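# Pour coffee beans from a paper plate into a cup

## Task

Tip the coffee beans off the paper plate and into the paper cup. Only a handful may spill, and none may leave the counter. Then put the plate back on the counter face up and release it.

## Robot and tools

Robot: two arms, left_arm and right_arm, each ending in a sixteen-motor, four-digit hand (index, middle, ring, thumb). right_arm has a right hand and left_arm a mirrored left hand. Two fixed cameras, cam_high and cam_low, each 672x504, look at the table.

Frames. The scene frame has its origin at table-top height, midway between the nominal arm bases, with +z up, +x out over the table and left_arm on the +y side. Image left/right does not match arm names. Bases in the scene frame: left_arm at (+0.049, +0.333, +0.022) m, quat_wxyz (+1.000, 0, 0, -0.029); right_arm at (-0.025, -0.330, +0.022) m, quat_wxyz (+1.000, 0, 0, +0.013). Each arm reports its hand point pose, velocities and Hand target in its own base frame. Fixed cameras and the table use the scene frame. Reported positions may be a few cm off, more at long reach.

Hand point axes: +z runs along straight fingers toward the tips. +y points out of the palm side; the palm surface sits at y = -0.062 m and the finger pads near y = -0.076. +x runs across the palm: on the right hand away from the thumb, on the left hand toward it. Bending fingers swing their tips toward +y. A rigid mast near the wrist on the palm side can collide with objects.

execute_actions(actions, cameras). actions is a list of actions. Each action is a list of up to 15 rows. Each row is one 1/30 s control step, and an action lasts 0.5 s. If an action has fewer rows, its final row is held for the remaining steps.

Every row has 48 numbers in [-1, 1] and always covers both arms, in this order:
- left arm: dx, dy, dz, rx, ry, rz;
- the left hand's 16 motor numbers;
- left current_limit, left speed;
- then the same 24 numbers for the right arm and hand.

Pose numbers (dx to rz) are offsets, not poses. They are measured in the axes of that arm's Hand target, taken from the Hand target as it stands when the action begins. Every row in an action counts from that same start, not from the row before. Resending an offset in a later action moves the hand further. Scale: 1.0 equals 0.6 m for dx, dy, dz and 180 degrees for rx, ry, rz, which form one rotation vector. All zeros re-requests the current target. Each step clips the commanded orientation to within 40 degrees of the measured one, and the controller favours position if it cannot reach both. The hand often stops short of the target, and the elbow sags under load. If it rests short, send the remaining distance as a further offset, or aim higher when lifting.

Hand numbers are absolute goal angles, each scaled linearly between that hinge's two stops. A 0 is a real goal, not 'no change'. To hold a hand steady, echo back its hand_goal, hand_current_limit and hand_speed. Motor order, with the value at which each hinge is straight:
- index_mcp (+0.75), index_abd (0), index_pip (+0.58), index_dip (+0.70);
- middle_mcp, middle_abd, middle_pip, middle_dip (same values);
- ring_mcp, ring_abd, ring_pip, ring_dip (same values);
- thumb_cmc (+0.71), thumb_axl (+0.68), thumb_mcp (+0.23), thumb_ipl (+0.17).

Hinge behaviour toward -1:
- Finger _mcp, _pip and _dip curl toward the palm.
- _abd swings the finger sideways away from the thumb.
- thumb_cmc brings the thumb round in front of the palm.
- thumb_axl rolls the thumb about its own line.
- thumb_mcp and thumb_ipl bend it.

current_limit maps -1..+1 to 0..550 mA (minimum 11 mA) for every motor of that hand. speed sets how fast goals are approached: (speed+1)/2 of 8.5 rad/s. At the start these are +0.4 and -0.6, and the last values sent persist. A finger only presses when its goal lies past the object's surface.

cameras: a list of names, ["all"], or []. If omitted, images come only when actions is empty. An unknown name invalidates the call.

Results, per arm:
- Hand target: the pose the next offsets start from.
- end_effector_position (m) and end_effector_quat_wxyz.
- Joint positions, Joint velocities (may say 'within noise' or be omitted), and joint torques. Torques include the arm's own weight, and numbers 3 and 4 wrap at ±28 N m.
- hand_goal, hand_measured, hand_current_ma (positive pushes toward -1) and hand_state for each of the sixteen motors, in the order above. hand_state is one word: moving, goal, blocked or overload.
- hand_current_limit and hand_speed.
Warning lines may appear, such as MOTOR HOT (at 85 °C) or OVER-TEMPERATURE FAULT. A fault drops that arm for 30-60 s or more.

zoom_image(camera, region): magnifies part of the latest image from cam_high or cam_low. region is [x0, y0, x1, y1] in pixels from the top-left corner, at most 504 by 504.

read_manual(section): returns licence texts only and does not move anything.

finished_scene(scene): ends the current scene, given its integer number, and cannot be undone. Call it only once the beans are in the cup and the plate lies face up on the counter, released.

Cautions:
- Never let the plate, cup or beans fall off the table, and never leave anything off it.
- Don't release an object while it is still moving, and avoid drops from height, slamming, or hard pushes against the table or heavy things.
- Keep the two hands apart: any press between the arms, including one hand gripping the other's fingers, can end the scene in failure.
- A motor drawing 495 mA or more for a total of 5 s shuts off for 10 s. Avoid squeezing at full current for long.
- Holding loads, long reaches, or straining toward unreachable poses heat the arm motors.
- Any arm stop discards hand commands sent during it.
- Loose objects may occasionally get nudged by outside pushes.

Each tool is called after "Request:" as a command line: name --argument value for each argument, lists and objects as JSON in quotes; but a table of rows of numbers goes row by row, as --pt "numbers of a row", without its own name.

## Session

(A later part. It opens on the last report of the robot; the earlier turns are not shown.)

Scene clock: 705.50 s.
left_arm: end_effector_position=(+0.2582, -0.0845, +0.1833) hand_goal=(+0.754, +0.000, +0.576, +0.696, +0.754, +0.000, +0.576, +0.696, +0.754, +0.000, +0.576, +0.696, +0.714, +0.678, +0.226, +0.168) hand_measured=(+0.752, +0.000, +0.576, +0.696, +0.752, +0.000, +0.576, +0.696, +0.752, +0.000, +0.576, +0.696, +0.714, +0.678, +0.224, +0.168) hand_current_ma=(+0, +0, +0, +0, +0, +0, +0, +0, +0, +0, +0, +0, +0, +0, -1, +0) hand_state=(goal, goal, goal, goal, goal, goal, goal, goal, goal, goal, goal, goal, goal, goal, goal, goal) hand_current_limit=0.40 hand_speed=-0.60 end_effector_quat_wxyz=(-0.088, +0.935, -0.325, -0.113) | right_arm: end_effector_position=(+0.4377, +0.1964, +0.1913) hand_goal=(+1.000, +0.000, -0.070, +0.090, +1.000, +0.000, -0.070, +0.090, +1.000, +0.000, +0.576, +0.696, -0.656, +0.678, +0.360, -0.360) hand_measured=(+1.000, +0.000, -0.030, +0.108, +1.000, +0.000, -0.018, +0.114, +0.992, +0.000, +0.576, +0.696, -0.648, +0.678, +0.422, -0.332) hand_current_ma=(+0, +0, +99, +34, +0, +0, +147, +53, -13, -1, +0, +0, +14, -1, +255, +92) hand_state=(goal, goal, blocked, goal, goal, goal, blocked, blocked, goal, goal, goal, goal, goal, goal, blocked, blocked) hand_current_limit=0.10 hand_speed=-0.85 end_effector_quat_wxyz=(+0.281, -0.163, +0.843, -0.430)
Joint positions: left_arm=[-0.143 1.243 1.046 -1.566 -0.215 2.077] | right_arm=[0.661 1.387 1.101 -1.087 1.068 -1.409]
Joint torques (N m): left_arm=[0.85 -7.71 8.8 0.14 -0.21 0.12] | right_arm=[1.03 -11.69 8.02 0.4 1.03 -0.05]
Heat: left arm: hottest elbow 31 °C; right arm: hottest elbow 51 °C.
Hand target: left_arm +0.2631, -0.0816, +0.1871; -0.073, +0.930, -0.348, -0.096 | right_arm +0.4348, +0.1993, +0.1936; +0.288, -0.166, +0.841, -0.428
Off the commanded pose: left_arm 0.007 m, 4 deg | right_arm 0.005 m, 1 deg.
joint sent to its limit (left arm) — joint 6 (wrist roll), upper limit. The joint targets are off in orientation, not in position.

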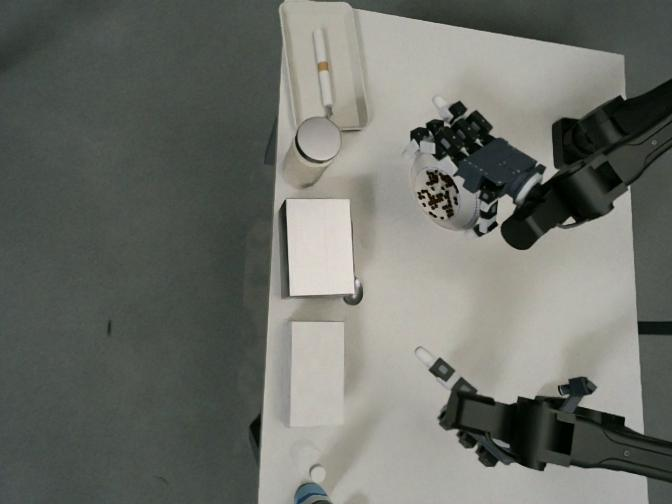

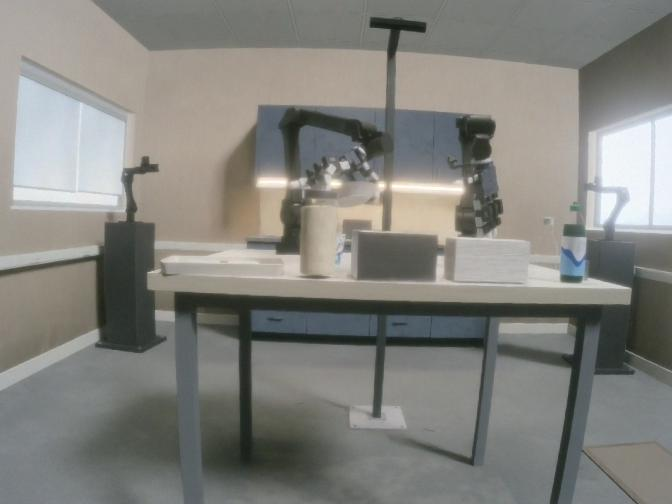

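Request:
execute_actions --actions '[[[0,0,0,0,0,0,0.754,0,0.576,0.696,0.754,0,0.576,0.696,0.754,0,0.576,0.696,0.714,0.678,0.226,0.168,0.4,-0.6,0.0345,-0.0083,-0.0107,0,-0.0278,0.0481,1,0,-0.07,0.09,1,0,-0.07,0.09,1,0,0.576,0.696,-0.657,0.677,0.36,-0.36,0.1,-0.85]],[[0,0,0,0,0,0,0.754,0,0.576,0.696,0.754,0,0.576,0.696,0.754,0,0.576,0.696,0.714,0.678,0.226,0.168,0.4,-0.6,0,0,0,0,-0.0139,0.024,1,0,-0.07,0.09,1,0,-0.07,0.09,1,0,0.576,0.696,-0.657,0.677,0.36,-0.36,0.1,-0.85]]]' --cameras '["all"]'

Request:
zoom_image --camera "cam_high" --region '[405, 120, 505, 230]'

Request:
zoom_image --camera "cam_low" --region '[270, 160, 390, 280]'

Scene clock: 717.60 s.
left_arm: end_effector_position=(+0.2582, -0.0845, +0.1833) hand_goal=(+0.754, +0.000, +0.576, +0.696, +0.754, +0.000, +0.576, +0.696, +0.754, +0.000, +0.576, +0.696, +0.714, +0.678, +0.226, +0.168) hand_measured=(+0.752, +0.000, +0.576, +0.696, +0.752, +0.000, +0.576, +0.696, +0.752, +0.000, +0.576, +0.696, +0.714, +0.678, +0.224, +0.168) hand_current_ma=(+0, +0, +0, +0, +0, +0, +0, +0, +0, +0, +0, +0, +0, +0, -1, +0) hand_state=(goal, goal, goal, goal, goal, goal, goal, goal, goal, goal, goal, goal, goal, goal, goal, goal) hand_current_limit=0.40 hand_speed=-0.60 end_effector_quat_wxyz=(-0.088, +0.935, -0.325, -0.113) | right_arm: end_effector_position=(+0.4176, +0.1871, +0.1909) hand_goal=(+1.000, +0.000, -0.070, +0.090, +1.000, +0.000, -0.070, +0.090, +1.000, +0.000, +0.576, +0.696, -0.656, +0.678, +0.360, -0.360) hand_measured=(+1.000, +0.000, -0.030, +0.108, +1.000, +0.000, -0.018, +0.114, +0.992, +0.000, +0.576, +0.696, -0.648, +0.678, +0.422, -0.332) hand_current_ma=(+0, +0, +99, +34, +0, +0, +147, +53, -13, -1, +0, +0, +14, -1, +255, +92) hand_state=(goal, goal, blocked, goal, goal, goal, blocked, blocked, goal, goal, goal, goal, goal, goal, blocked, blocked) hand_current_limit=0.10 hand_speed=-0.85 end_effector_quat_wxyz=(+0.381, -0.096, +0.836, -0.384)
Joint positions: left_arm=[-0.143 1.243 1.046 -1.566 -0.215 2.077] | right_arm=[0.684 1.218 0.867 -0.786 1.096 -1.383]
Joint torques (N m): left_arm=[0.56 -7.59 8.83 0.2 -0.21 0.12] | right_arm=[0.97 -9.17 8.21 0.8 0.99 -0.03]
Heat: left arm: hottest elbow 31 °C; right arm: hottest elbow 49 °C.
Hand target: left_arm +0.2631, -0.0816, +0.1871; -0.073, +0.930, -0.348, -0.096 | right_arm +0.4148, +0.1895, +0.1935; +0.388, -0.098, +0.833, -0.381
Off the commanded pose: left_arm 0.007 m, 4 deg | right_arm 0.005 m, 1 deg.
joint sent to its limit (left arm) — joint 6 (wrist roll), upper limit. The joint targets are off in orientation, not in position.

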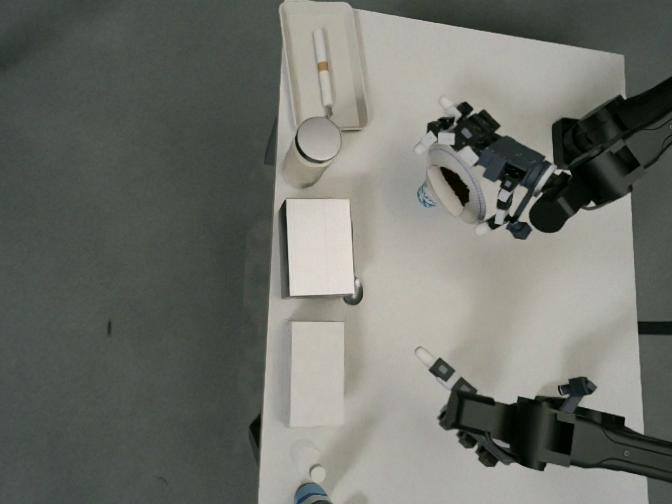

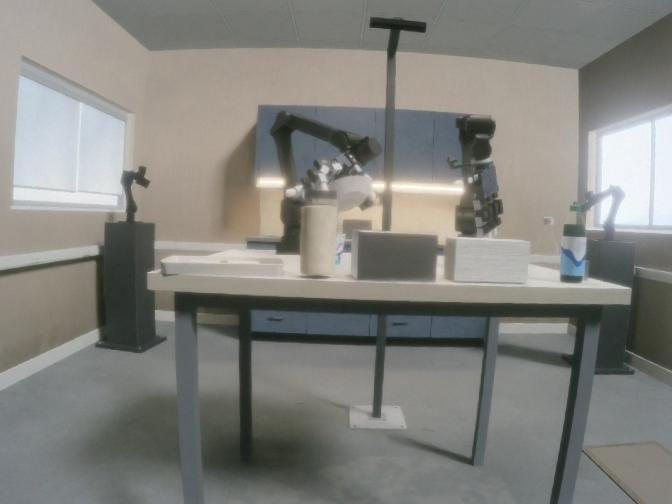

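Scaled by 4.582.

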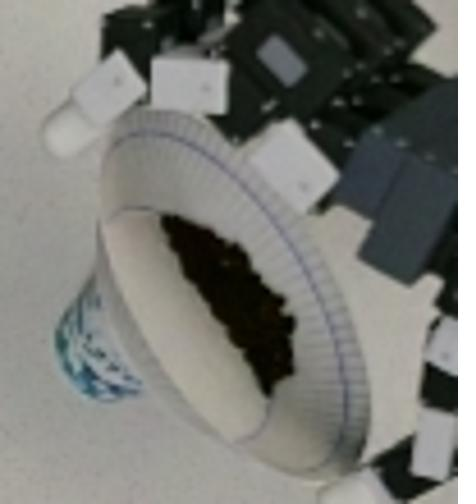

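Scaled by 4.200.

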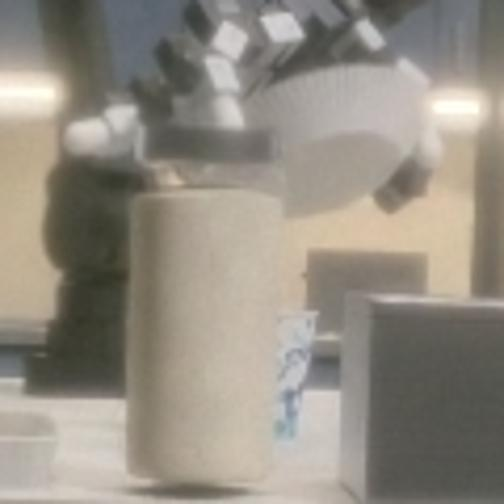

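Request:
execute_actions --actions '[[[0,0,0,0,0,0,0.754,0,0.576,0.696,0.754,0,0.576,0.696,0.754,0,0.576,0.696,0.714,0.678,0.226,0.168,0.4,-0.6,0.0093,0.012,0.0069,0,-0.0278,0.0481,1,0,-0.07,0.09,1,0,-0.07,0.09,1,0,0.576,0.696,-0.657,0.677,0.36,-0.36,0.1,-0.85]],[[0,0,0,0,0,0,0.754,0,0.576,0.696,0.754,0,0.576,0.696,0.754,0,0.576,0.696,0.714,0.678,0.226,0.168,0.4,-0.6,0,0,0,0,-0.0139,0.024,1,0,-0.07,0.09,1,0,-0.07,0.09,1,0,0.576,0.696,-0.657,0.677,0.36,-0.36,0.1,-0.85]]]' --cameras '["all"]'

Request:
zoom_image --camera "cam_high" --region '[405, 120, 505, 230]'

Request:
zoom_image --camera "cam_low" --region '[270, 160, 390, 280]'

Scene clock: 734.97 s.
left_arm: end_effector_position=(+0.2582, -0.0845, +0.1833) hand_goal=(+0.754, +0.000, +0.576, +0.696, +0.754, +0.000, +0.576, +0.696, +0.754, +0.000, +0.576, +0.696, +0.714, +0.678, +0.226, +0.168) hand_measured=(+0.752, +0.000, +0.576, +0.696, +0.752, +0.000, +0.576, +0.696, +0.752, +0.000, +0.576, +0.696, +0.714, +0.678, +0.224, +0.168) hand_current_ma=(+0, +0, +0, +0, +0, +0, +0, +0, +0, +0, +0, +0, +0, +0, -1, +0) hand_state=(goal, goal, goal, goal, goal, goal, goal, goal, goal, goal, goal, goal, goal, goal, goal, goal) hand_current_limit=0.40 hand_speed=-0.60 end_effector_quat_wxyz=(-0.088, +0.935, -0.325, -0.113) | right_arm: end_effector_position=(+0.4180, +0.1873, +0.1805) hand_goal=(+1.000, +0.000, -0.070, +0.090, +1.000, +0.000, -0.070, +0.090, +1.000, +0.000, +0.576, +0.696, -0.656, +0.678, +0.360, -0.360) hand_measured=(+1.000, +0.000, -0.030, +0.108, +1.000, -0.002, -0.018, +0.114, +0.992, +0.000, +0.576, +0.696, -0.648, +0.678, +0.422, -0.332) hand_current_ma=(+0, -1, +99, +34, +0, -1, +147, +53, -13, -1, +0, +0, +11, -1, +255, +92) hand_state=(goal, goal, blocked, goal, goal, goal, blocked, blocked, goal, goal, goal, goal, goal, goal, blocked, blocked) hand_current_limit=0.10 hand_speed=-0.85 end_effector_quat_wxyz=(+0.476, -0.027, +0.814, -0.332)
Joint positions: left_arm=[-0.143 1.243 1.046 -1.566 -0.215 2.077] | right_arm=[0.692 1.16 0.668 -0.369 1.125 -1.403]
Joint torques (N m): left_arm=[0.91 -7.71 8.83 0.24 -0.21 0.12] | right_arm=[0.91 -7.94 8.01 1.14 0.81 -0.01]
Heat: left arm: hottest elbow 31 °C; right arm: hottest elbow 47 °C.
Hand target: left_arm +0.2631, -0.0816, +0.1871; -0.073, +0.930, -0.348, -0.096 | right_arm +0.4150, +0.1897, +0.1836; +0.483, -0.028, +0.812, -0.327
Off the commanded pose: left_arm 0.007 m, 4 deg | right_arm 0.005 m, 1 deg.
joint sent to its limit (left arm) — joint 6 (wrist roll), upper limit. The joint targets are off in orientation, not in position.

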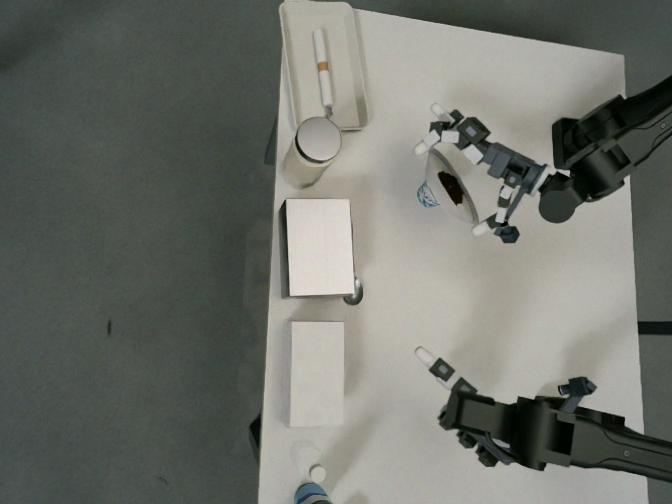

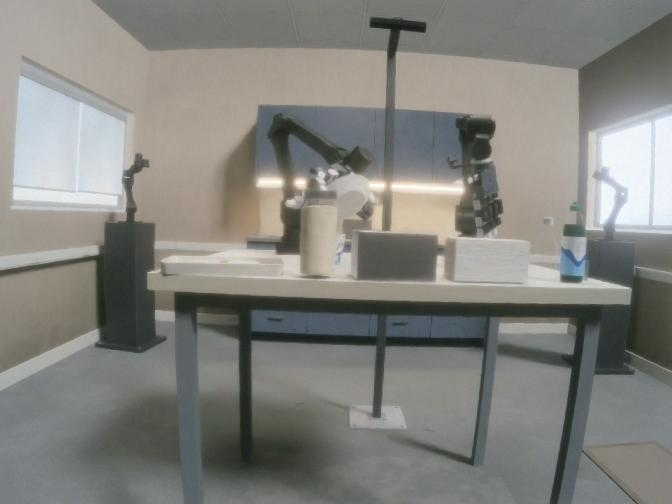

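Scaled by 4.582.

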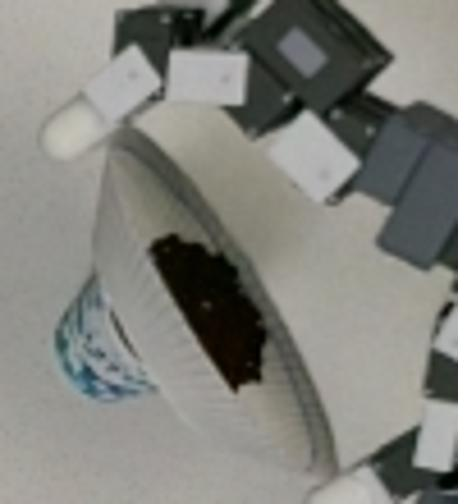

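Scaled by 4.200.

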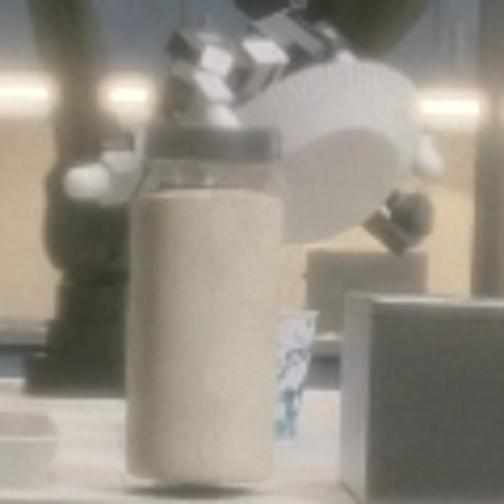

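Request:
execute_actions --actions '[[[0,0,0,0,0,0,0.754,0,0.576,0.696,0.754,0,0.576,0.696,0.754,0,0.576,0.696,0.714,0.678,0.226,0.168,0.4,-0.6,0,0,0,0,-0.0139,0.024,1,0,-0.07,0.09,1,0,-0.07,0.09,1,0,0.576,0.696,-0.657,0.677,0.36,-0.36,0.1,-0.85]]]' --cameras '["all"]'

Request:
zoom_image --camera "cam_high" --region '[405, 120, 505, 230]'

Request:
zoom_image --camera "cam_low" --region '[270, 160, 390, 280]'

Scene clock: 743.50 s.
left_arm: end_effector_position=(+0.2582, -0.0845, +0.1833) hand_goal=(+0.754, +0.000, +0.576, +0.696, +0.754, +0.000, +0.576, +0.696, +0.754, +0.000, +0.576, +0.696, +0.714, +0.678, +0.226, +0.168) hand_measured=(+0.752, +0.000, +0.576, +0.696, +0.752, +0.000, +0.576, +0.696, +0.752, +0.000, +0.576, +0.696, +0.714, +0.678, +0.224, +0.168) hand_current_ma=(+0, +0, +0, +0, +0, +0, +0, +0, +0, +0, +0, +0, +0, +0, -1, +0) hand_state=(goal, goal, goal, goal, goal, goal, goal, goal, goal, goal, goal, goal, goal, goal, goal, goal) hand_current_limit=0.40 hand_speed=-0.60 end_effector_quat_wxyz=(-0.088, +0.935, -0.325, -0.113) | right_arm: end_effector_position=(+0.4180, +0.1874, +0.1802) hand_goal=(+1.000, +0.000, -0.070, +0.090, +1.000, +0.000, -0.070, +0.090, +1.000, +0.000, +0.576, +0.696, -0.656, +0.678, +0.360, -0.360) hand_measured=(+1.000, -0.002, -0.030, +0.108, +1.000, -0.002, -0.018, +0.114, +0.992, +0.000, +0.576, +0.696, -0.650, +0.678, +0.422, -0.332) hand_current_ma=(+0, -1, +99, +34, +0, -1, +147, +53, -13, -1, +0, +0, +10, -1, +255, +92) hand_state=(goal, goal, blocked, goal, goal, goal, blocked, blocked, goal, goal, goal, goal, goal, goal, blocked, blocked) hand_current_limit=0.10 hand_speed=-0.85 end_effector_quat_wxyz=(+0.505, -0.004, +0.804, -0.313)
Joint positions: left_arm=[-0.143 1.243 1.046 -1.566 -0.215 2.077] | right_arm=[0.694 1.152 0.61 -0.222 1.132 -1.416]
Joint torques (N m): left_arm=[0.67 -7.82 8.83 0.24 -0.22 0.13] | right_arm=[0.91 -7.59 7.9 1.26 0.78 -0.01]
Heat: left arm: hottest elbow 31 °C; right arm: hottest elbow 47 °C.
Hand target: left_arm +0.2631, -0.0816, +0.1871; -0.073, +0.930, -0.348, -0.096 | right_arm +0.4150, +0.1896, +0.1835; +0.512, -0.004, +0.802, -0.308
Off the commanded pose: left_arm 0.007 m, 4 deg | right_arm 0.005 m, 1 deg.
joint sent to its limit (left arm) — joint 6 (wrist roll), upper limit. The joint targets are off in orientation, not in position.

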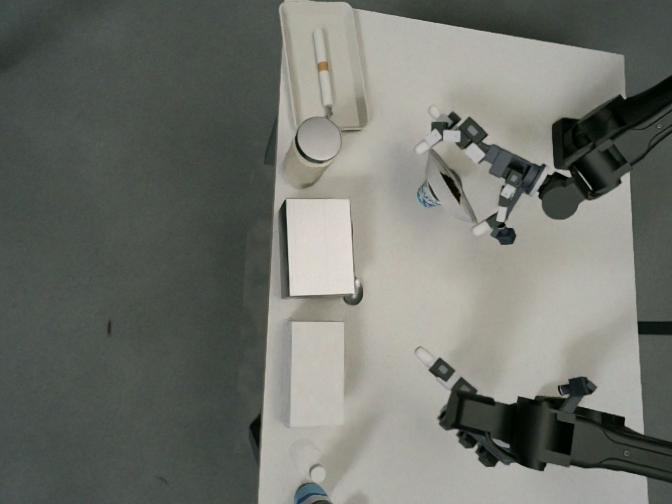

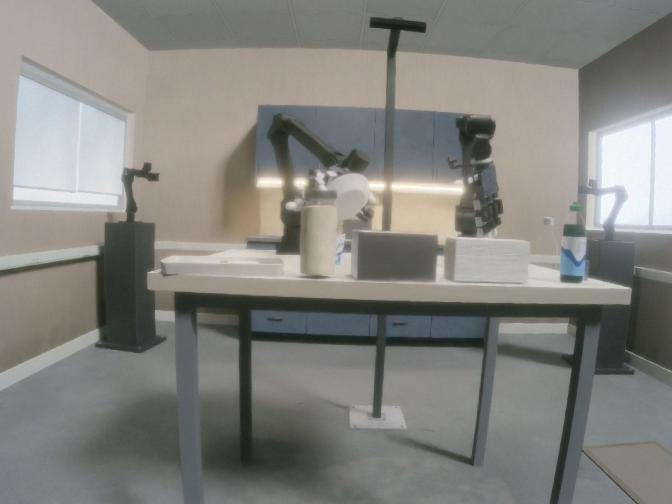

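Scaled by 4.582.

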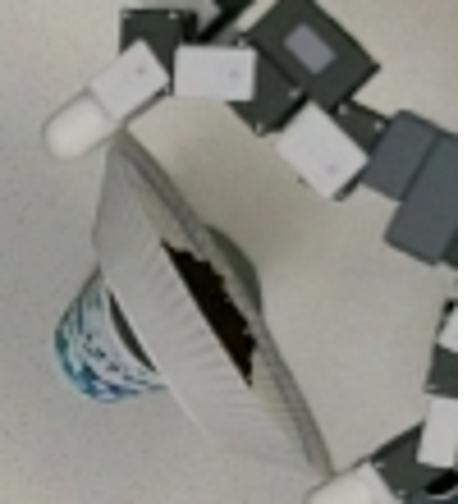

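Scaled by 4.200.

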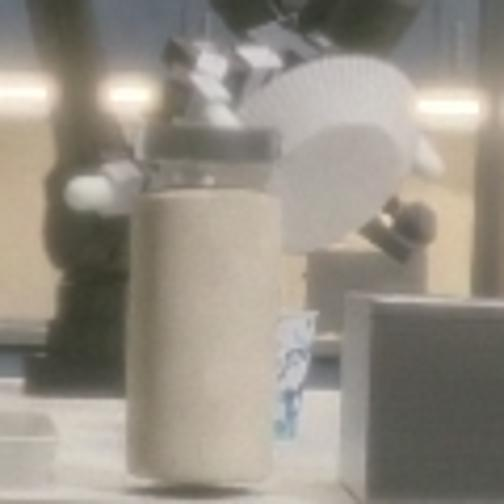

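Request:
execute_actions --actions '[[[0,0,0,0,0,0,0.754,0,0.576,0.696,0.754,0,0.576,0.696,0.754,0,0.576,0.696,0.714,0.678,0.226,0.168,0.4,-0.6,0,0,0,0,-0.0139,0.024,1,0,-0.07,0.09,1,0,-0.07,0.09,1,0,0.576,0.696,-0.657,0.677,0.36,-0.36,0.1,-0.85]]]' --cameras '["all"]'

Request:
zoom_image --camera "cam_high" --region '[405, 120, 505, 230]'

Request:
zoom_image --camera "cam_low" --region '[270, 160, 390, 280]'

Scene clock: 749.97 s.
left_arm: end_effector_position=(+0.2582, -0.0845, +0.1833) hand_goal=(+0.754, +0.000, +0.576, +0.696, +0.754, +0.000, +0.576, +0.696, +0.754, +0.000, +0.576, +0.696, +0.714, +0.678, +0.226, +0.168) hand_measured=(+0.752, +0.000, +0.576, +0.696, +0.752, +0.000, +0.576, +0.696, +0.752, +0.000, +0.576, +0.696, +0.714, +0.678, +0.224, +0.168) hand_current_ma=(+0, +0, +0, +0, +0, +0, +0, +0, +0, +0, +0, +0, +0, +0, -1, +0) hand_state=(goal, goal, goal, goal, goal, goal, goal, goal, goal, goal, goal, goal, goal, goal, goal, goal) hand_current_limit=0.40 hand_speed=-0.60 end_effector_quat_wxyz=(-0.088, +0.935, -0.325, -0.113) | right_arm: end_effector_position=(+0.4180, +0.1875, +0.1823) hand_goal=(+1.000, +0.000, -0.070, +0.090, +1.000, +0.000, -0.070, +0.090, +1.000, +0.000, +0.576, +0.696, -0.656, +0.678, +0.360, -0.360) hand_measured=(+1.000, -0.002, -0.032, +0.108, +1.000, -0.002, -0.018, +0.114, +0.992, +0.000, +0.576, +0.696, -0.650, +0.678, +0.422, -0.332) hand_current_ma=(+0, -1, +99, +34, +0, -1, +147, +53, -13, -1, +0, +0, +8, -1, +255, +92) hand_state=(goal, goal, blocked, goal, goal, goal, blocked, blocked, goal, goal, goal, goal, goal, goal, blocked, blocked) hand_current_limit=0.10 hand_speed=-0.85 end_effector_quat_wxyz=(+0.536, +0.021, +0.792, -0.292)
Joint positions: left_arm=[-0.143 1.243 1.046 -1.566 -0.215 2.077] | right_arm=[0.696 1.151 0.556 -0.063 1.14 -1.43]
Joint torques (N m): left_arm=[0.44 -7.82 8.85 0.2 -0.24 0.13] | right_arm=[0.91 -7 7.71 1.4 0.72 -0.01]
Heat: left arm: hottest elbow 31 °C; right arm: hottest elbow 47 °C.
Hand target: left_arm +0.2631, -0.0816, +0.1871; -0.073, +0.930, -0.348, -0.096 | right_arm +0.4150, +0.1896, +0.1836; +0.541, +0.019, +0.790, -0.288
Off the commanded pose: left_arm 0.007 m, 4 deg | right_arm 0.004 m, 1 deg.
joint sent to its limit (left arm) — joint 6 (wrist roll), upper limit. The joint targets are off in orientation, not in position.

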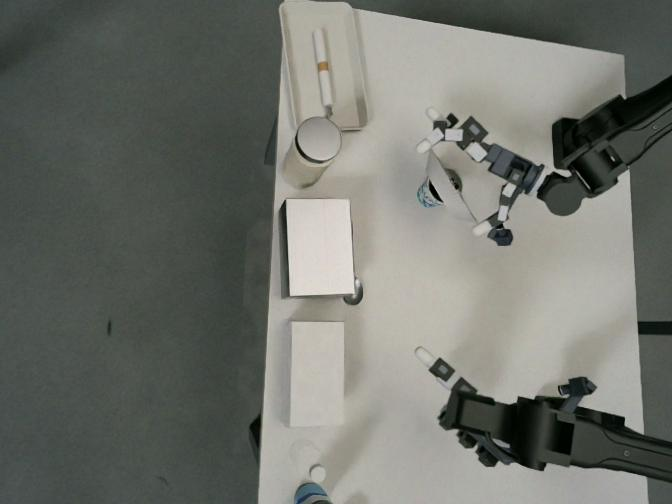

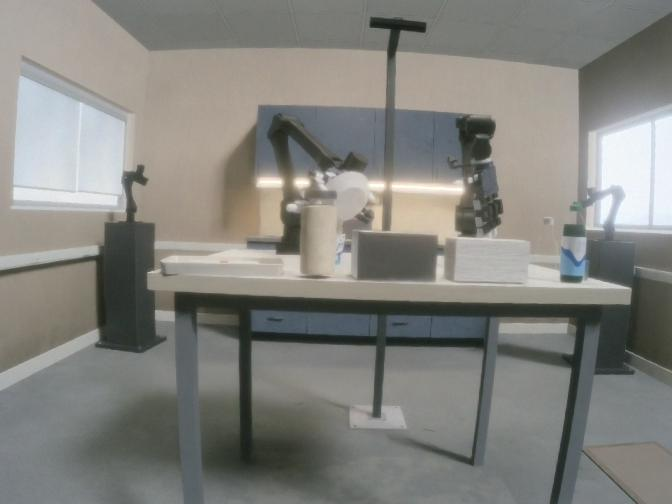

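Scaled by 4.582.

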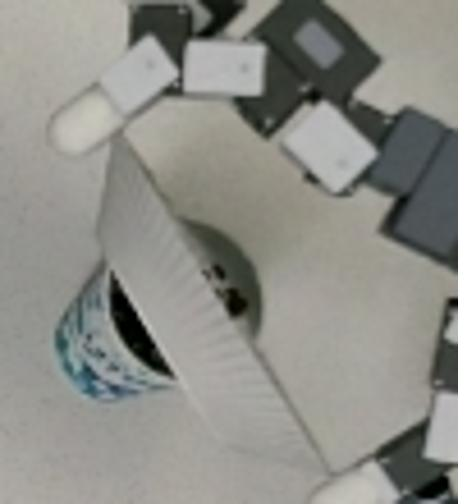

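Scaled by 4.200.

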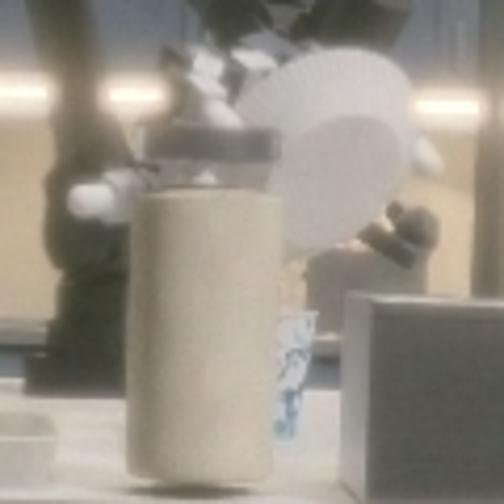

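Request:
execute_actions --actions '[[[0,0,0,0,0,0,0.754,0,0.576,0.696,0.754,0,0.576,0.696,0.754,0,0.576,0.696,0.714,0.678,0.226,0.168,0.4,-0.6,0.0127,-0.0186,-0.0108,0,-0.0278,0.0481,1,0,-0.07,0.09,1,0,-0.07,0.09,1,0,0.576,0.696,-0.657,0.677,0.36,-0.36,0.1,-0.85]],[[0,0,0,0,0,0,0.754,0,0.576,0.696,0.754,0,0.576,0.696,0.754,0,0.576,0.696,0.714,0.678,0.226,0.168,0.4,-0.6,0.0068,-0.0163,-0.0094,0,-0.0222,0.0385,1,0,-0.07,0.09,1,0,-0.07,0.09,1,0,0.576,0.696,-0.657,0.677,0.36,-0.36,0.1,-0.85]]]' --cameras '["all"]'

Request:
zoom_image --camera "cam_high" --region '[405, 120, 505, 230]'

Request:
zoom_image --camera "cam_low" --region '[270, 160, 390, 280]'

Scene clock: 760.83 s.
left_arm: end_effector_position=(+0.2582, -0.0845, +0.1833) hand_goal=(+0.754, +0.000, +0.576, +0.696, +0.754, +0.000, +0.576, +0.696, +0.754, +0.000, +0.576, +0.696, +0.714, +0.678, +0.226, +0.168) hand_measured=(+0.752, +0.000, +0.576, +0.696, +0.752, +0.000, +0.576, +0.696, +0.752, +0.000, +0.576, +0.696, +0.714, +0.678, +0.224, +0.168) hand_current_ma=(+0, +0, +0, +0, +0, +0, +0, +0, +0, +0, +0, +0, +0, +0, -1, +0) hand_state=(goal, goal, goal, goal, goal, goal, goal, goal, goal, goal, goal, goal, goal, goal, goal, goal) hand_current_limit=0.40 hand_speed=-0.60 end_effector_quat_wxyz=(-0.088, +0.935, -0.325, -0.113) | right_arm: end_effector_position=(+0.3949, +0.1723, +0.1903) hand_goal=(+1.000, +0.000, -0.070, +0.090, +1.000, +0.000, -0.070, +0.090, +1.000, +0.000, +0.576, +0.696, -0.656, +0.678, +0.360, -0.360) hand_measured=(+1.000, -0.002, -0.032, +0.108, +1.000, -0.002, -0.018, +0.114, +0.994, -0.002, +0.576, +0.696, -0.652, +0.678, +0.422, -0.332) hand_current_ma=(+0, -2, +98, +34, +0, -2, +147, +53, -9, -1, +0, +0, +5, -1, +255, +93) hand_state=(goal, goal, blocked, goal, goal, goal, blocked, blocked, goal, goal, goal, goal, goal, goal, blocked, blocked) hand_current_limit=0.10 hand_speed=-0.85 end_effector_quat_wxyz=(+0.635, +0.112, +0.734, -0.212)
Joint positions: left_arm=[-0.143 1.243 1.046 -1.566 -0.215 2.077] | right_arm=[0.714 1.181 0.334 0.574 1.174 -1.49]
Joint torques (N m): left_arm=[0.73 -7.65 8.81 0.21 -0.23 0.12] | right_arm=[0.85 -4.07 6.43 1.54 0.28 0]
Heat: left arm: hottest elbow 31 °C; right arm: hottest elbow 47 °C.
Hand target: left_arm +0.2631, -0.0816, +0.1871; -0.073, +0.930, -0.348, -0.096 | right_arm +0.3926, +0.1747, +0.1836; +0.635, +0.104, +0.735, -0.213
Off the commanded pose: left_arm 0.007 m, 4 deg | right_arm 0.007 m, 1 deg.
joint sent to its limit (left arm) — joint 6 (wrist roll), upper limit. The joint targets are off in orientation, not in position.

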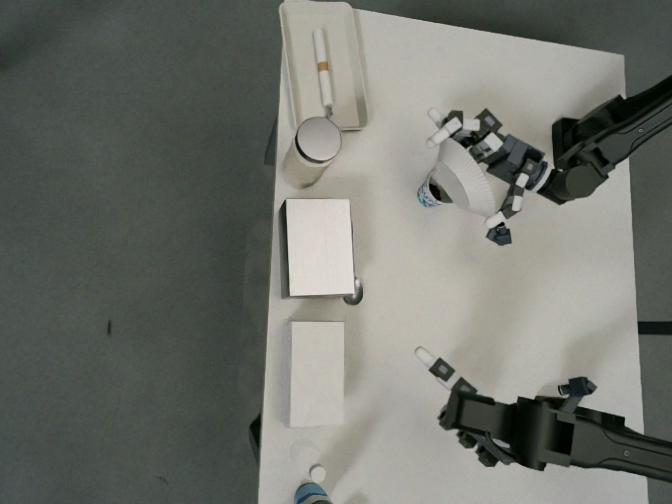

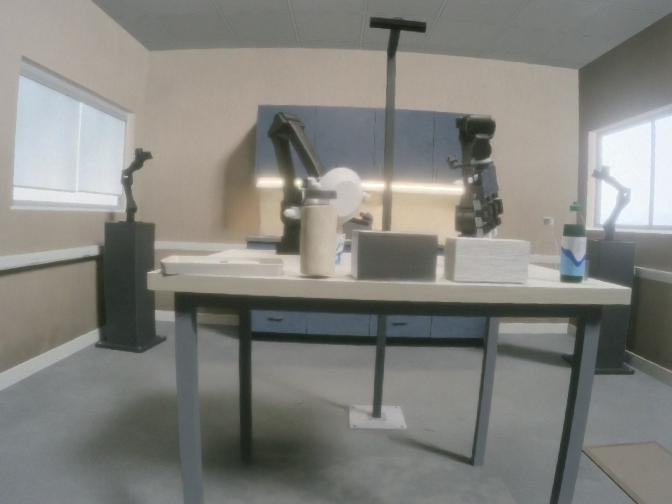

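Scaled by 4.582.

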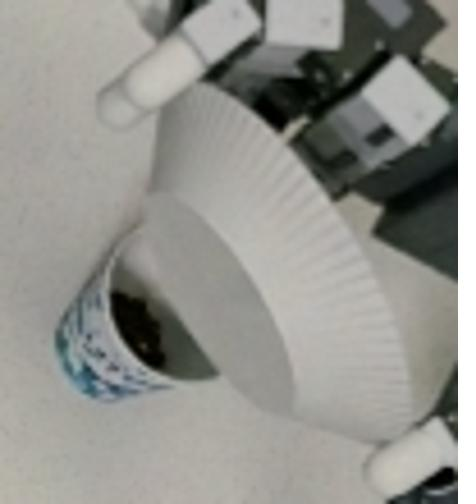

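Scaled by 4.200.

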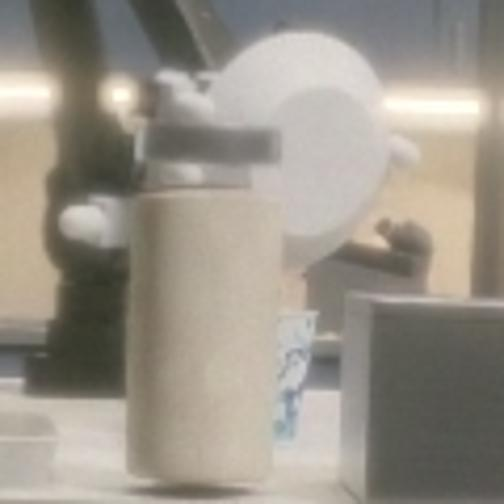

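Request:
execute_actions --actions '[[[0,0,0,0,0,0,0.754,0,0.576,0.696,0.754,0,0.576,0.696,0.754,0,0.576,0.696,0.714,0.678,0.226,0.168,0.4,-0.6,-0.0427,0.0315,0.0182,0,0.0556,-0.0962,1,0,-0.07,0.09,1,0,-0.07,0.09,1,0,0.576,0.696,-0.657,0.677,0.36,-0.36,0.1,-0.85]],[[0,0,0,0,0,0,0.754,0,0.576,0.696,0.754,0,0.576,0.696,0.754,0,0.576,0.696,0.714,0.678,0.226,0.168,0.4,-0.6,0,0,0,0,0.0556,-0.0962,1,0,-0.07,0.09,1,0,-0.07,0.09,1,0,0.576,0.696,-0.657,0.677,0.36,-0.36,0.1,-0.85]],[[0,0,0,0,0,0,0.754,0,0.576,0.696,0.754,0,0.576,0.696,0.754,0,0.576,0.696,0.714,0.678,0.226,0.168,0.4,-0.6,0,0,0,0,0.0556,-0.0962,1,0,-0.07,0.09,1,0,-0.07,0.09,1,0,0.576,0.696,-0.657,0.677,0.36,-0.36,0.1,-0.85]]]' --cameras '["all"]'

Request:
zoom_image --camera "cam_high" --region '[395, 110, 515, 240]'

Request:
zoom_image --camera "cam_low" --region '[270, 140, 410, 280]'

Scene clock: 774.37 s.
left_arm: end_effector_position=(+0.2582, -0.0845, +0.1833) hand_goal=(+0.754, +0.000, +0.576, +0.696, +0.754, +0.000, +0.576, +0.696, +0.754, +0.000, +0.576, +0.696, +0.714, +0.678, +0.226, +0.168) hand_measured=(+0.752, +0.000, +0.576, +0.696, +0.752, +0.000, +0.576, +0.696, +0.752, +0.000, +0.576, +0.696, +0.714, +0.678, +0.224, +0.168) hand_current_ma=(+0, +0, +0, +0, +0, +0, +0, +0, +0, +0, +0, +0, +0, +0, -1, +0) hand_state=(goal, goal, goal, goal, goal, goal, goal, goal, goal, goal, goal, goal, goal, goal, goal, goal) hand_current_limit=0.40 hand_speed=-0.60 end_effector_quat_wxyz=(-0.088, +0.935, -0.325, -0.113) | right_arm: end_effector_position=(+0.3990, +0.1788, +0.1841) hand_goal=(+1.000, +0.000, -0.070, +0.090, +1.000, +0.000, -0.070, +0.090, +1.000, +0.000, +0.576, +0.696, -0.656, +0.678, +0.360, -0.360) hand_measured=(+1.000, -0.002, -0.032, +0.108, +1.000, -0.002, -0.018, +0.114, +0.994, -0.002, +0.576, +0.696, -0.652, +0.678, +0.422, -0.332) hand_current_ma=(+0, -2, +95, +34, +0, -2, +147, +53, -10, -2, +0, +0, +7, -1, +255, +94) hand_state=(goal, goal, blocked, goal, goal, goal, blocked, blocked, goal, goal, goal, goal, goal, goal, blocked, blocked) hand_current_limit=0.10 hand_speed=-0.85 end_effector_quat_wxyz=(+0.264, -0.193, +0.836, -0.440)
Joint positions: left_arm=[-0.143 1.243 1.046 -1.566 -0.215 2.077] | right_arm=[0.685 1.304 1.015 -1.13 1.071 -1.429]
Joint torques (N m): left_arm=[0.67 -7.71 8.84 0.21 -0.22 0.12] | right_arm=[-0.21 -8 13.11 -0.36 0.86 0.08]
Heat: left arm: hottest elbow 31 °C; right arm: hottest elbow 46 °C.
Hand target: left_arm +0.2631, -0.0816, +0.1871; -0.073, +0.930, -0.348, -0.096 | right_arm +0.4146, +0.1895, +0.2040; +0.274, -0.175, +0.840, -0.434
Off the commanded pose: left_arm 0.007 m, 4 deg | right_arm 0.028 m, 2 deg.
joint sent to its limit (left arm) — joint 6 (wrist roll), upper limit. The joint targets are off in orientation, not in position.

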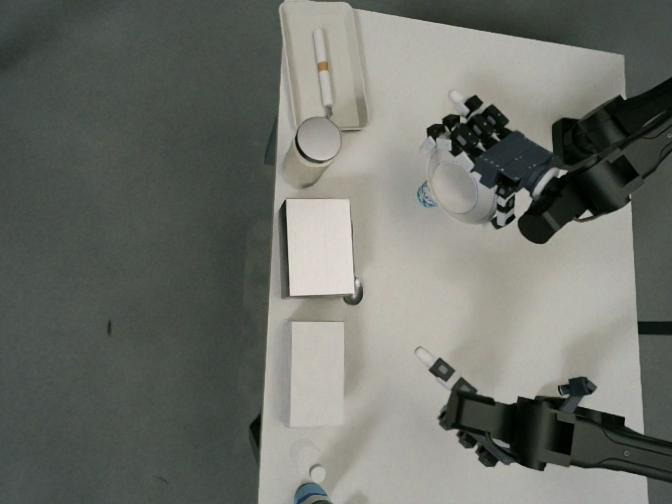

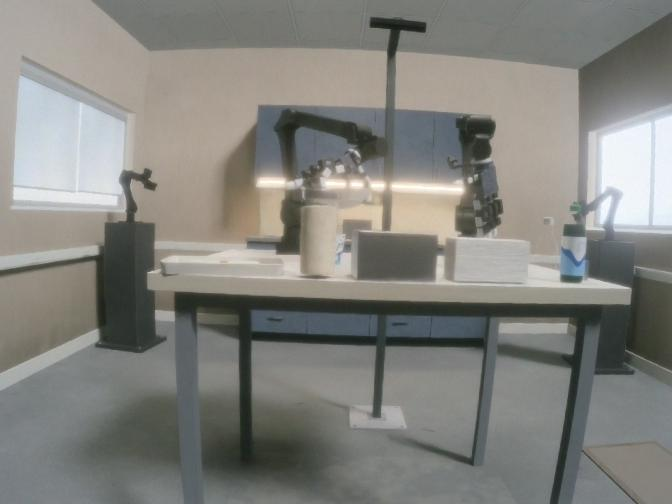

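Scaled by 3.877.

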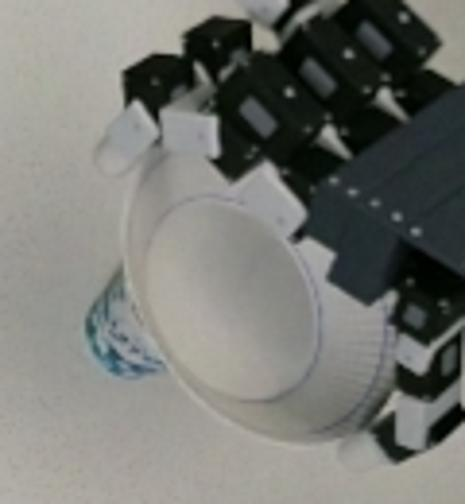

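Scaled by 3.600.

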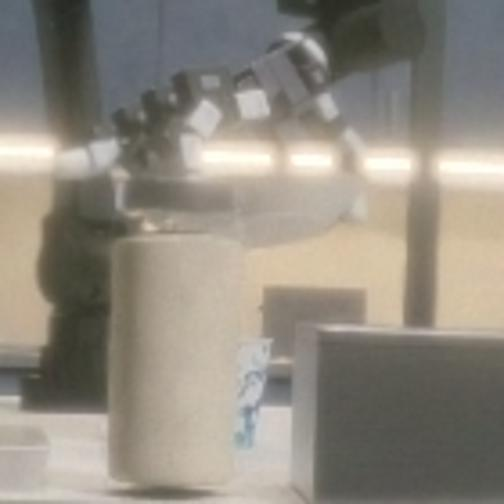

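Request:
execute_actions --actions '[[[0,0,0,0,0,0,0.754,0,0.576,0.696,0.754,0,0.576,0.696,0.754,0,0.576,0.696,0.714,0.678,0.226,0.168,0.4,-0.6,0,0,0,0,0.05,-0.0866,1,0,-0.07,0.09,1,0,-0.07,0.09,1,0,0.576,0.696,-0.657,0.677,0.36,-0.36,0.1,-0.85]],[[0,0,0,0,0,0,0.754,0,0.576,0.696,0.754,0,0.576,0.696,0.754,0,0.576,0.696,0.714,0.678,0.226,0.168,0.4,-0.6,0.0805,-0.0254,0.044,0,0.0327,0.0189,1,0,-0.07,0.09,1,0,-0.07,0.09,1,0,0.576,0.696,-0.657,0.677,0.36,-0.36,0.1,-0.85]],[[0,0,0,0,0,0,0.754,0,0.576,0.696,0.754,0,0.576,0.696,0.754,0,0.576,0.696,0.714,0.678,0.226,0.168,0.4,-0.6,0.0739,-0.03,0.052,0,0.0327,0.0189,1,0,-0.07,0.09,1,0,-0.07,0.09,1,0,0.576,0.696,-0.657,0.677,0.36,-0.36,0.1,-0.85]],[[0,0,0,0,0,0,0.754,0,0.576,0.696,0.754,0,0.576,0.696,0.754,0,0.576,0.696,0.714,0.678,0.226,0.168,0.4,-0.6,0.0663,-0.0342,0.0592,0,0.0327,0.0189,1,0,-0.07,0.09,1,0,-0.07,0.09,1,0,0.576,0.696,-0.657,0.677,0.36,-0.36,0.1,-0.85]]]' --cameras '["all"]'

Request:
zoom_image --camera "cam_high" --region '[400, 140, 480, 220]'

Scene clock: 799.47 s.
left_arm: end_effector_position=(+0.2582, -0.0845, +0.1833) hand_goal=(+0.754, +0.000, +0.576, +0.696, +0.754, +0.000, +0.576, +0.696, +0.754, +0.000, +0.576, +0.696, +0.714, +0.678, +0.226, +0.168) hand_measured=(+0.752, +0.000, +0.576, +0.696, +0.752, +0.000, +0.576, +0.696, +0.752, +0.000, +0.576, +0.696, +0.714, +0.678, +0.224, +0.168) hand_current_ma=(+0, +0, +0, +0, +0, +0, +0, +0, +0, +0, +0, +0, +0, +0, -1, +0) hand_state=(goal, goal, goal, goal, goal, goal, goal, goal, goal, goal, goal, goal, goal, goal, goal, goal) hand_current_limit=0.40 hand_speed=-0.60 end_effector_quat_wxyz=(-0.088, +0.935, -0.325, -0.113) | right_arm: end_effector_position=(+0.3485, +0.0362, +0.2049) hand_goal=(+1.000, +0.000, -0.070, +0.090, +1.000, +0.000, -0.070, +0.090, +1.000, +0.000, +0.576, +0.696, -0.656, +0.678, +0.360, -0.360) hand_measured=(+1.000, -0.002, -0.032, +0.108, +1.000, -0.002, -0.018, +0.114, +0.992, -0.002, +0.576, +0.696, -0.648, +0.678, +0.422, -0.332) hand_current_ma=(+0, -2, +95, +34, +0, -2, +145, +53, -12, -1, +0, +0, +13, -1, +255, +94) hand_state=(goal, goal, blocked, goal, goal, goal, blocked, blocked, goal, goal, goal, goal, goal, goal, blocked, blocked) hand_current_limit=0.10 hand_speed=-0.85 end_effector_quat_wxyz=(+0.061, -0.105, +0.859, -0.497)
Joint positions: left_arm=[-0.143 1.243 1.046 -1.566 -0.215 2.077] | right_arm=[0.425 1.277 1.075 -1.67 1.02 -1.219]
Joint torques (N m): left_arm=[0.62 -7.88 8.87 0.24 -0.22 0.11] | right_arm=[-0.32 -8.64 7.38 -0.88 0.9 0.02]
Heat: left arm: hottest elbow 31 °C; right arm: hottest elbow 55 °C.
Hand target: left_arm +0.2631, -0.0816, +0.1871; -0.073, +0.930, -0.348, -0.096 | right_arm +0.3457, +0.0326, +0.2044; +0.059, -0.102, +0.859, -0.497
Off the commanded pose: left_arm 0.007 m, 4 deg | right_arm 0.005 m, 0 deg.
joint sent to its limit (left arm) — joint 6 (wrist roll), upper limit. The joint targets are off in orientation, not in position.

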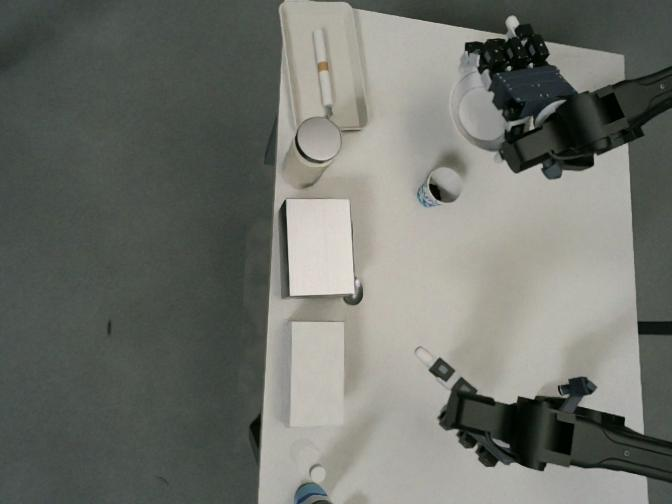

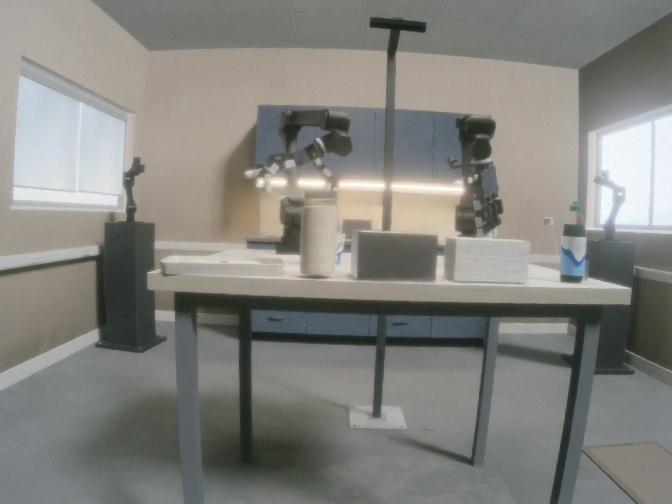

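Scaled by 6.300.

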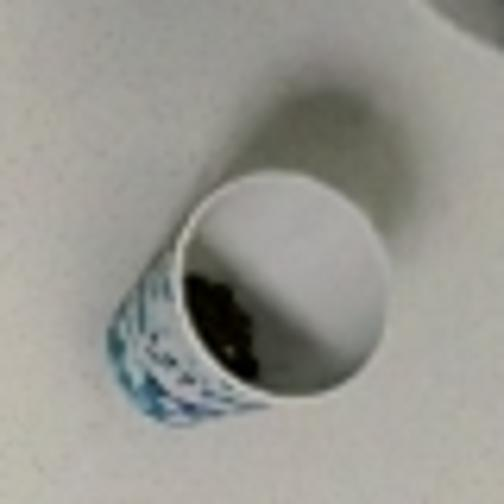

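Request:
execute_actions --actions '[[[0,0,0,0,0,0,0.754,0,0.576,0.696,0.754,0,0.576,0.696,0.754,0,0.576,0.696,0.714,0.678,0.226,0.168,0.4,-0.6,0.0578,0.0272,0.103,0,0.0327,0.0189,1,0,-0.07,0.09,1,0,-0.07,0.09,1,0,0.576,0.696,-0.657,0.677,0.36,-0.36,0.1,-0.85]],[[0,0,0,0,0,0,0.754,0,0.576,0.696,0.754,0,0.576,0.696,0.754,0,0.576,0.696,0.714,0.678,0.226,0.168,0.4,-0.6,0.0483,0.024,0.1085,0,0.0327,0.0189,1,0,-0.07,0.09,1,0,-0.07,0.09,1,0,0.576,0.696,-0.657,0.677,0.36,-0.36,0.1,-0.85]]]' --cameras '["all"]'

Request:
zoom_image --camera "cam_low" --region '[215, 180, 335, 270]'

Scene clock: 810.77 s.
left_arm: end_effector_position=(+0.2582, -0.0845, +0.1833) hand_goal=(+0.754, +0.000, +0.576, +0.696, +0.754, +0.000, +0.576, +0.696, +0.754, +0.000, +0.576, +0.696, +0.714, +0.678, +0.226, +0.168) hand_measured=(+0.752, +0.000, +0.576, +0.696, +0.752, +0.000, +0.576, +0.696, +0.752, +0.000, +0.576, +0.696, +0.714, +0.678, +0.224, +0.168) hand_current_ma=(+0, +0, +0, +0, +0, +0, +0, +0, +0, +0, +0, +0, +0, +0, -1, +0) hand_state=(goal, goal, goal, goal, goal, goal, goal, goal, goal, goal, goal, goal, goal, goal, goal, goal) hand_current_limit=0.40 hand_speed=-0.60 end_effector_quat_wxyz=(-0.088, +0.935, -0.325, -0.113) | right_arm: end_effector_position=(+0.3011, -0.0689, +0.1135) hand_goal=(+1.000, +0.000, -0.070, +0.090, +1.000, +0.000, -0.070, +0.090, +1.000, +0.000, +0.576, +0.696, -0.656, +0.678, +0.360, -0.360) hand_measured=(+1.000, -0.002, -0.032, +0.108, +1.000, -0.002, -0.018, +0.114, +0.992, -0.002, +0.576, +0.696, -0.648, +0.678, +0.422, -0.332) hand_current_ma=(+0, -2, +95, +34, +0, -2, +144, +53, -12, -1, +0, +0, +14, -1, +255, +94) hand_state=(goal, goal, blocked, goal, goal, goal, blocked, blocked, goal, goal, goal, goal, goal, goal, blocked, blocked) hand_current_limit=0.10 hand_speed=-0.85 end_effector_quat_wxyz=(-0.002, -0.003, +0.865, -0.501)
Joint positions: left_arm=[-0.143 1.243 1.046 -1.566 -0.215 2.077] | right_arm=[0.142 1.219 0.775 -1.371 1.033 -1.297]
Joint torques (N m): left_arm=[0.73 -7.71 8.77 0.21 -0.22 0.12] | right_arm=[-0.62 -7.24 6.98 -0.4 0.97 -0.08]
Heat: left arm: hottest elbow 31 °C; right arm: hottest elbow 51 °C.
Hand target: left_arm +0.2631, -0.0816, +0.1871; -0.073, +0.930, -0.348, -0.096 | right_arm +0.2997, -0.0720, +0.1145; +0.000, +0.000, +0.866, -0.501
Off the commanded pose: left_arm 0.007 m, 4 deg | right_arm 0.004 m, 1 deg.
joint sent to its limit (left arm) — joint 6 (wrist roll), upper limit. The joint targets are off in orientation, not in position.

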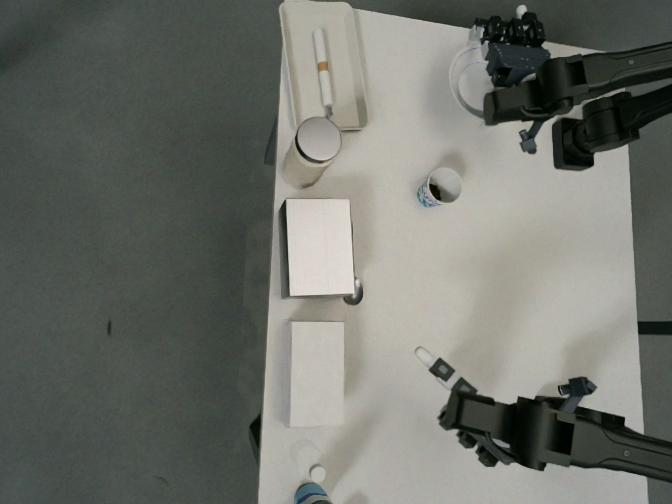

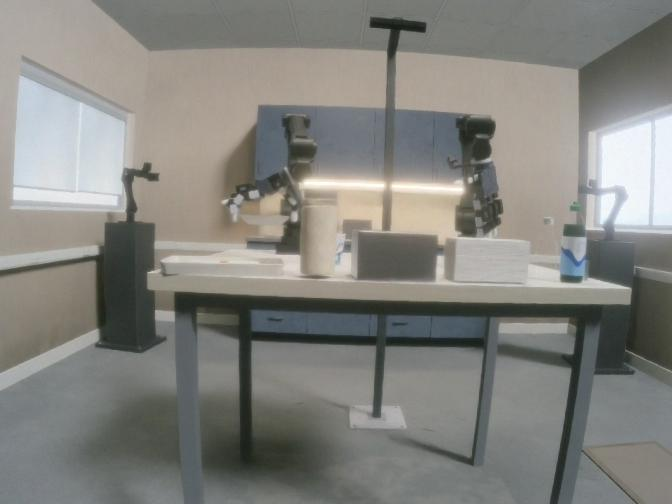

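Scaled by 4.200.

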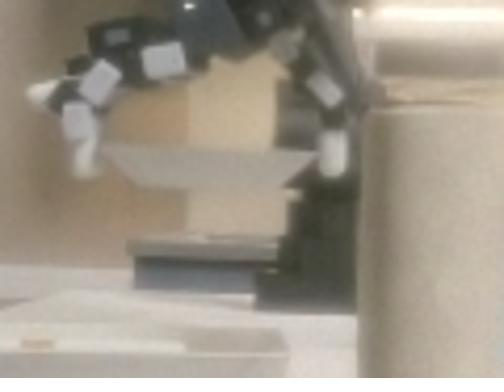

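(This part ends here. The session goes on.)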